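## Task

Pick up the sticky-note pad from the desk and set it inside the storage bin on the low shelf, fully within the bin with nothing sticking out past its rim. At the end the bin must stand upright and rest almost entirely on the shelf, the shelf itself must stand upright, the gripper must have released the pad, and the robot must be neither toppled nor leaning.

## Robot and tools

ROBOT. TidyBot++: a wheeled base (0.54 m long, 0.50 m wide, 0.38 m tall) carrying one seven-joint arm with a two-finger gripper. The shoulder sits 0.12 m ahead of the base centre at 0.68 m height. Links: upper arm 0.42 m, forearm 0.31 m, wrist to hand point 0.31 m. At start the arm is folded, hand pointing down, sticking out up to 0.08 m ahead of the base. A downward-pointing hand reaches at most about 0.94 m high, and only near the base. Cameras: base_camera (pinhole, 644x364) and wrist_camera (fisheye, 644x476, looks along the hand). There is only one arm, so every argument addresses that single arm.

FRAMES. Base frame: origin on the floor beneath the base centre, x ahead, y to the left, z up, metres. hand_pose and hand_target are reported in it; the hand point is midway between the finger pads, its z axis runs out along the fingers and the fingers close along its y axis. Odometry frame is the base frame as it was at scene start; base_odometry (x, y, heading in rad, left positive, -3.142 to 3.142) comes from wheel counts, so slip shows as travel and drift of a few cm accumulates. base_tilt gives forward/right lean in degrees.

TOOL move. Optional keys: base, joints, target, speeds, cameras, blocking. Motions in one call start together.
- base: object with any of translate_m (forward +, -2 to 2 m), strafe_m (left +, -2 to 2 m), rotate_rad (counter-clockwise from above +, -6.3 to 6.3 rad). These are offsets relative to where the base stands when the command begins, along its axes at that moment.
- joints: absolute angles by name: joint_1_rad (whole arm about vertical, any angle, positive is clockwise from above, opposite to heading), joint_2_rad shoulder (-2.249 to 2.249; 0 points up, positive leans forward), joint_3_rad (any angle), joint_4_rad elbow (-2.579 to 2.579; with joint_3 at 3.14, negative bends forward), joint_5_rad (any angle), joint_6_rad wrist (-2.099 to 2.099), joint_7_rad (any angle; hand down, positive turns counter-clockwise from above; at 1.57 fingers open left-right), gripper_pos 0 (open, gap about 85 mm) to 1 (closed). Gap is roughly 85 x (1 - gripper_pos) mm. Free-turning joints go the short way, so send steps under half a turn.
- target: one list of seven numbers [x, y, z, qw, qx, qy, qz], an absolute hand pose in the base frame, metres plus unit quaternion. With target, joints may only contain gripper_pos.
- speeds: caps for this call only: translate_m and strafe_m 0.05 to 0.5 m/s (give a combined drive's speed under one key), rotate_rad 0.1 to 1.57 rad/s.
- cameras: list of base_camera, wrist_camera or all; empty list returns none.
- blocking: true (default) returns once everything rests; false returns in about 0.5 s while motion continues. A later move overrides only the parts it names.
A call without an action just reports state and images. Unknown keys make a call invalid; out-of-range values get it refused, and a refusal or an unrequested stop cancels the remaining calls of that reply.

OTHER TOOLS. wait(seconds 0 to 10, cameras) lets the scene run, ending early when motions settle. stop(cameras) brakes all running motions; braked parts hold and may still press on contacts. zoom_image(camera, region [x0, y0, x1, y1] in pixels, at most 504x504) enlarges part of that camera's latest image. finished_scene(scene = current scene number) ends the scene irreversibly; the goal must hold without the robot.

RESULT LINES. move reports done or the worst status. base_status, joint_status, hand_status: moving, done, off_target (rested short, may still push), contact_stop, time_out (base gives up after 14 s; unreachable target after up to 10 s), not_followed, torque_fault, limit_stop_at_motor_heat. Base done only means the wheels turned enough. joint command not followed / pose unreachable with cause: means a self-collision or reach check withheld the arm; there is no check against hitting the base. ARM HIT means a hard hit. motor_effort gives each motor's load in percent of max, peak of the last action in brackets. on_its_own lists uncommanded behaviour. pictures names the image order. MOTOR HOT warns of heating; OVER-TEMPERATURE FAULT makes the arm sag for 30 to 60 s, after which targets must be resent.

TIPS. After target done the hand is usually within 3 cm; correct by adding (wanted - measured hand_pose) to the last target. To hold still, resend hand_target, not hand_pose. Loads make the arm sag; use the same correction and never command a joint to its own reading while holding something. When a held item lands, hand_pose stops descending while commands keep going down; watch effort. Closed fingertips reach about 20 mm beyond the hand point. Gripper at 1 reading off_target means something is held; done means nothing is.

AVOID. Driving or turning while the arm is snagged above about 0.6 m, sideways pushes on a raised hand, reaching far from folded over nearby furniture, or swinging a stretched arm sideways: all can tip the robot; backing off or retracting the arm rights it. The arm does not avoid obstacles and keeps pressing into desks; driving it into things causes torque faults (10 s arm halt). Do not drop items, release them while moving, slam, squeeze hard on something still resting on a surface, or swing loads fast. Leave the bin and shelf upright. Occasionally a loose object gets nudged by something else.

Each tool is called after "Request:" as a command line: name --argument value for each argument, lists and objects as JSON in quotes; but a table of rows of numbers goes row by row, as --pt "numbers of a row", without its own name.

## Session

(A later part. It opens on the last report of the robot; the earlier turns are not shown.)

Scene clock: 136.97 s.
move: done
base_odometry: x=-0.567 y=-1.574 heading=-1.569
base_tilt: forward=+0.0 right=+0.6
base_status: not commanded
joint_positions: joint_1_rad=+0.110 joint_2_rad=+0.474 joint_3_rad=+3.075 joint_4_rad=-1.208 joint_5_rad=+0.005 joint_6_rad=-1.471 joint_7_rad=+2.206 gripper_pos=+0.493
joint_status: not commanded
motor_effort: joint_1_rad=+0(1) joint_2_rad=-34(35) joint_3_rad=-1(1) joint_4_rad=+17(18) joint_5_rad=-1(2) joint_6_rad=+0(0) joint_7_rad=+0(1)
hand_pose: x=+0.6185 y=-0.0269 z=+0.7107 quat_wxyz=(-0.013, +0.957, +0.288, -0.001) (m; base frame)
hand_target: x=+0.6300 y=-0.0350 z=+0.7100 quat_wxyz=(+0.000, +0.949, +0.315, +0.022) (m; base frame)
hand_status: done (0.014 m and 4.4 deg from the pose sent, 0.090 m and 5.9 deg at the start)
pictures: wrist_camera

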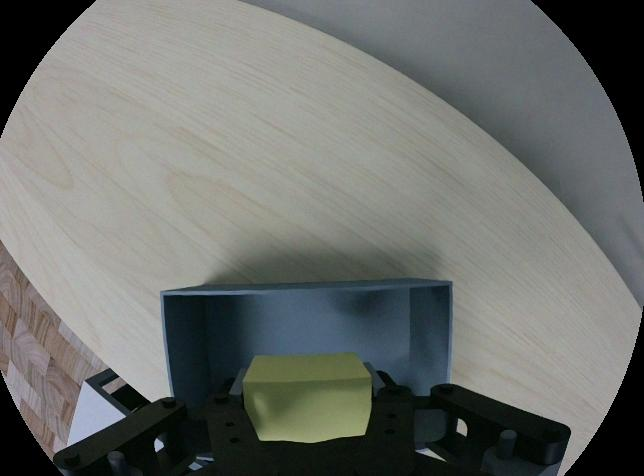

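Request:
move --target '[0.625, -0.037, 0.65, 0, 0.949, 0.3146, 0.022]' --cameras '["wrist_camera"]'

Scene clock: 140.23 s.
move: done
base_odometry: x=-0.567 y=-1.574 heading=-1.569
base_tilt: forward=+0.1 right=+0.6
base_status: not commanded
joint_positions: joint_1_rad=+0.126 joint_2_rad=+0.483 joint_3_rad=+3.062 joint_4_rad=-1.374 joint_5_rad=+0.005 joint_6_rad=-1.287 joint_7_rad=+2.206 gripper_pos=+0.493
joint_status: not commanded
motor_effort: joint_1_rad=+0(1) joint_2_rad=-33(35) joint_3_rad=-1(1) joint_4_rad=+17(17) joint_5_rad=-2(2) joint_6_rad=+0(0) joint_7_rad=+0(1)
hand_pose: x=+0.6137 y=-0.0265 z=+0.6558 quat_wxyz=(-0.015, +0.958, +0.287, +0.005) (m; base frame)
hand_target: x=+0.6250 y=-0.0370 z=+0.6500 quat_wxyz=(+0.000, +0.949, +0.315, +0.022) (m; base frame)
hand_status: done (0.016 m and 4.2 deg from the pose sent, 0.062 m and 4.4 deg at the start)
pictures: wrist_camera

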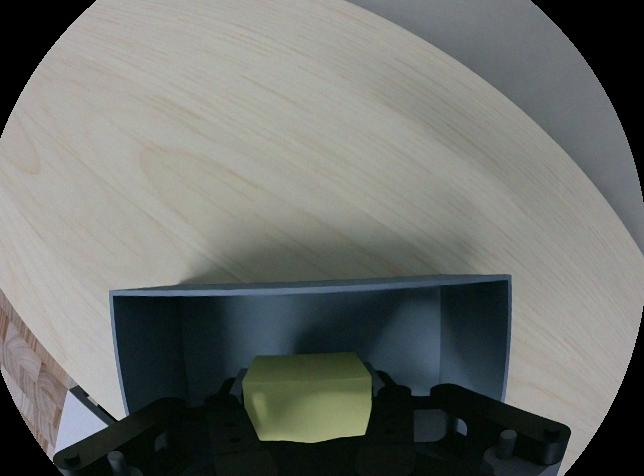

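Request:
move --target '[0.625, -0.037, 0.625, 0, 0.949, 0.3146, 0.022]' --cameras '["wrist_camera"]'

Scene clock: 144.20 s.
move: done
base_odometry: x=-0.567 y=-1.574 heading=-1.569
base_tilt: forward=+0.0 right=+0.6
base_status: not commanded
joint_positions: joint_1_rad=+0.132 joint_2_rad=+0.501 joint_3_rad=+3.053 joint_4_rad=-1.425 joint_5_rad=+0.005 joint_6_rad=-1.212 joint_7_rad=+2.206 gripper_pos=+0.493
joint_status: not commanded
motor_effort: joint_1_rad=+0(0) joint_2_rad=-34(35) joint_3_rad=-1(1) joint_4_rad=+16(17) joint_5_rad=-1(2) joint_6_rad=+0(1) joint_7_rad=+0(1)
hand_pose: x=+0.6154 y=-0.0247 z=+0.6316 quat_wxyz=(-0.017, +0.958, +0.288, +0.009) (m; base frame)
hand_target: x=+0.6250 y=-0.0370 z=+0.6250 quat_wxyz=(+0.000, +0.949, +0.315, +0.022) (m; base frame)
hand_status: done (0.017 m and 4.1 deg from the pose sent, 0.034 m and 4.2 deg at the start)
pictures: wrist_camera

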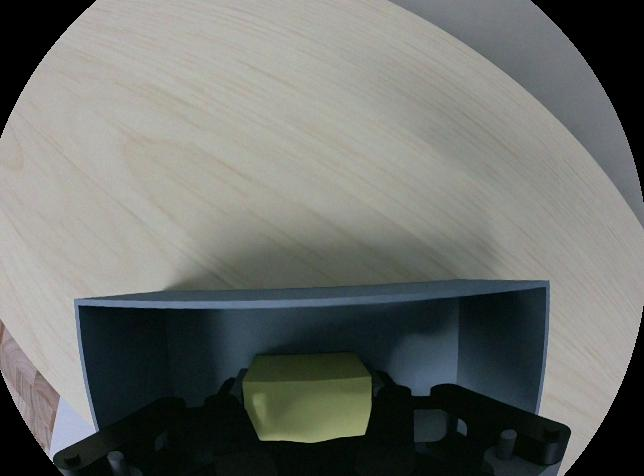

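Request:
move --target '[0.625, -0.037, 0.61, 0, 0.949, 0.3146, 0.022]' --cameras '["wrist_camera"]'

Scene clock: 148.13 s.
move: done
base_odometry: x=-0.567 y=-1.574 heading=-1.569
base_tilt: forward=+0.0 right=+0.5
base_status: not commanded
joint_positions: joint_1_rad=+0.136 joint_2_rad=+0.500 joint_3_rad=+3.047 joint_4_rad=-1.444 joint_5_rad=+0.006 joint_6_rad=-1.175 joint_7_rad=+2.206 gripper_pos=+0.493
joint_status: not commanded
motor_effort: joint_1_rad=+0(0) joint_2_rad=-30(34) joint_3_rad=-1(1) joint_4_rad=+15(16) joint_5_rad=-2(3) joint_6_rad=+1(4) joint_7_rad=+0(1)
hand_pose: x=+0.6189 y=-0.0242 z=+0.6265 quat_wxyz=(-0.015, +0.957, +0.288, +0.018) (m; base frame)
hand_target: x=+0.6250 y=-0.0370 z=+0.6100 quat_wxyz=(+0.000, +0.949, +0.315, +0.022) (m; base frame)
hand_status: done (0.022 m and 3.7 deg from the pose sent, 0.027 m and 4.1 deg at the start)
pictures: wrist_camera

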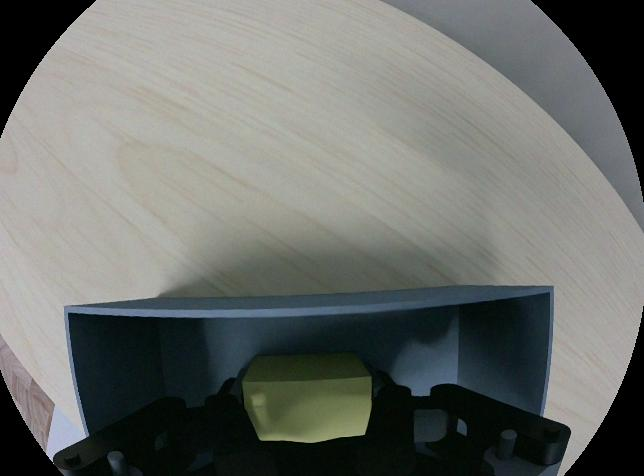

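Request:
move --target '[0.625, -0.037, 0.619, 0, 0.949, 0.3146, 0.022]' --cameras '[]'

Request:
move --joints '{"gripper_pos": 0.15}' --cameras '["wrist_camera"]'

Scene clock: 151.50 s.
move: done
base_odometry: x=-0.567 y=-1.574 heading=-1.569
base_tilt: forward=+0.0 right=+0.6
base_status: not commanded
joint_positions: joint_1_rad=+0.136 joint_2_rad=+0.501 joint_3_rad=+3.047 joint_4_rad=-1.444 joint_5_rad=+0.006 joint_6_rad=-1.175 joint_7_rad=+2.206 gripper_pos=+0.493
joint_status: not commanded
motor_effort: joint_1_rad=+0(1) joint_2_rad=-30(30) joint_3_rad=-1(1) joint_4_rad=+14(15) joint_5_rad=-2(2) joint_6_rad=+2(2) joint_7_rad=+0(1)
hand_pose: x=+0.6190 y=-0.0242 z=+0.6265 quat_wxyz=(-0.015, +0.957, +0.288, +0.018) (m; base frame)
hand_target: x=+0.6250 y=-0.0370 z=+0.6190 quat_wxyz=(+0.000, +0.949, +0.315, +0.022) (m; base frame)
hand_status: done (0.016 m and 3.7 deg from the pose sent, 0.016 m and 3.7 deg at the start)
pictures: none
No camera images: "cameras" was empty.

Scene clock: 152.30 s.
move: done
base_odometry: x=-0.567 y=-1.574 heading=-1.569
base_tilt: forward=+0.0 right=+0.5
base_status: not commanded
joint_positions: joint_1_rad=+0.136 joint_2_rad=+0.507 joint_3_rad=+3.047 joint_4_rad=-1.444 joint_5_rad=+0.006 joint_6_rad=-1.175 joint_7_rad=+2.206 gripper_pos=+0.150
joint_status: all done
motor_effort: joint_1_rad=+0(1) joint_2_rad=-33(34) joint_3_rad=-1(1) joint_4_rad=+16(16) joint_5_rad=-2(2) joint_6_rad=+0(1) joint_7_rad=+0(1)
hand_pose: x=+0.6187 y=-0.0241 z=+0.6235 quat_wxyz=(-0.016, +0.957, +0.288, +0.015) (m; base frame)
hand_target: x=+0.6250 y=-0.0370 z=+0.6190 quat_wxyz=(+0.000, +0.949, +0.315, +0.022) (m; base frame)
hand_status: not commanded
pictures: wrist_camera

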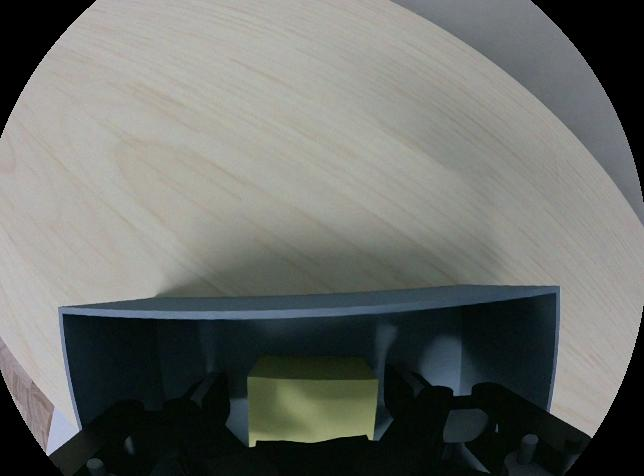

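Request:
move --target '[0.625, -0.035, 0.70, 0, 0.949, 0.3146, 0.022]' --cameras '["wrist_camera"]'

Request:
move --target '[0.59, -0.03, 0.85, 0, 0.949, 0.3146, 0.012]' --cameras '["wrist_camera"]'

Request:
move --base '{"translate_m": -0.3}' --cameras '["wrist_camera"]'

Scene clock: 157.03 s.
move: done
base_odometry: x=-0.567 y=-1.574 heading=-1.569
base_tilt: forward=+0.0 right=+0.6
base_status: not commanded
joint_positions: joint_1_rad=+0.136 joint_2_rad=+0.468 joint_3_rad=+3.047 joint_4_rad=-1.290 joint_5_rad=+0.006 joint_6_rad=-1.314 joint_7_rad=+2.207 gripper_pos=+0.150
joint_status: not commanded
motor_effort: joint_1_rad=+0(1) joint_2_rad=-33(36) joint_3_rad=-1(2) joint_4_rad=+17(17) joint_5_rad=-2(2) joint_6_rad=+1(1) joint_7_rad=+0(1)
hand_pose: x=+0.6378 y=-0.0274 z=+0.6900 quat_wxyz=(-0.005, +0.957, +0.288, +0.040) (m; base frame)
hand_target: x=+0.6250 y=-0.0350 z=+0.7000 quat_wxyz=(+0.000, +0.949, +0.315, +0.022) (m; base frame)
hand_status: done (0.018 m and 3.9 deg from the pose sent, 0.077 m and 3.8 deg at the start)
pictures: wrist_camera

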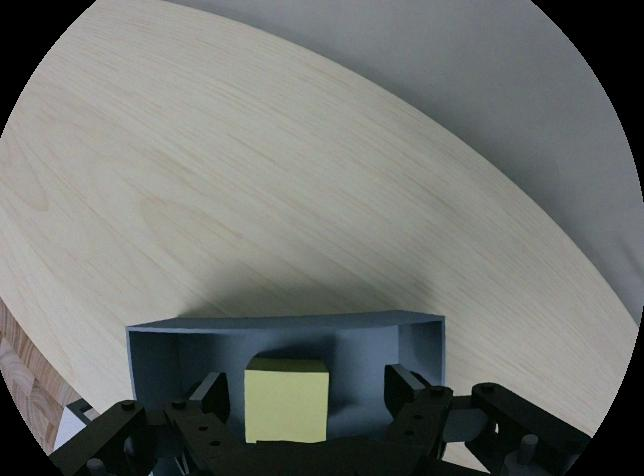

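Scene clock: 158.93 s.
move: done
base_odometry: x=-0.567 y=-1.574 heading=-1.569
base_tilt: forward=+0.1 right=+0.6
base_status: not commanded
joint_positions: joint_1_rad=+0.122 joint_2_rad=+0.416 joint_3_rad=+3.069 joint_4_rad=-0.890 joint_5_rad=+0.006 joint_6_rad=-1.785 joint_7_rad=+2.207 gripper_pos=+0.150
joint_status: not commanded
motor_effort: joint_1_rad=+0(1) joint_2_rad=-31(35) joint_3_rad=+0(2) joint_4_rad=+16(18) joint_5_rad=-1(2) joint_6_rad=+1(1) joint_7_rad=-1(1)
hand_pose: x=+0.6063 y=-0.0320 z=+0.8388 quat_wxyz=(-0.003, +0.958, +0.285, +0.028) (m; base frame)
hand_target: x=+0.5900 y=-0.0300 z=+0.8500 quat_wxyz=(+0.000, +0.949, +0.315, +0.012) (m; base frame)
hand_status: done (0.020 m and 4.0 deg from the pose sent, 0.167 m and 4.6 deg at the start)
pictures: wrist_camera

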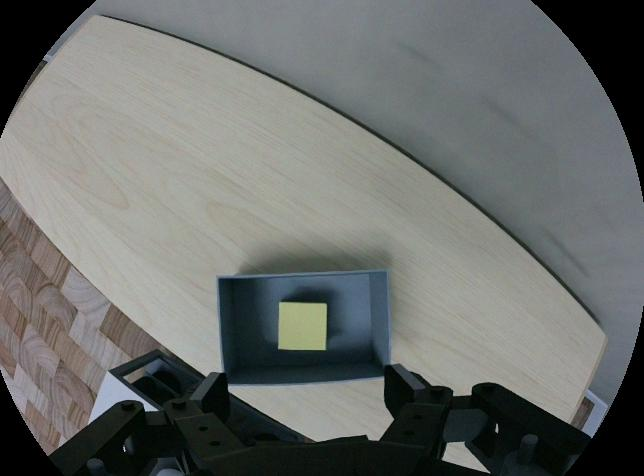

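Scene clock: 160.77 s.
move: done
base_odometry: x=-0.567 y=-1.273 heading=-1.569
base_tilt: forward=+0.0 right=+0.6
base_status: done
joint_positions: joint_1_rad=+0.117 joint_2_rad=+0.408 joint_3_rad=+3.072 joint_4_rad=-0.889 joint_5_rad=+0.006 joint_6_rad=-1.792 joint_7_rad=+2.207 gripper_pos=+0.150
joint_status: not commanded
motor_effort: joint_1_rad=+0(2) joint_2_rad=-31(35) joint_3_rad=+0(1) joint_4_rad=+16(17) joint_5_rad=-2(2) joint_6_rad=+0(1) joint_7_rad=+0(1)
hand_pose: x=+0.6029 y=-0.0303 z=+0.8430 quat_wxyz=(-0.002, +0.958, +0.287, +0.029) (m; base frame)
hand_target: x=+0.5900 y=-0.0300 z=+0.8500 quat_wxyz=(+0.000, +0.949, +0.315, +0.012) (m; base frame)
hand_status: not commanded
pictures: wrist_camera

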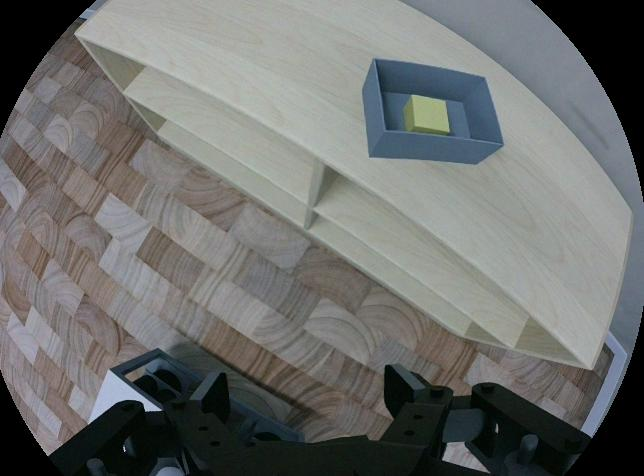

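Perfect.

Request:
finished_scene --scene 2

The scene is finished: the task was done.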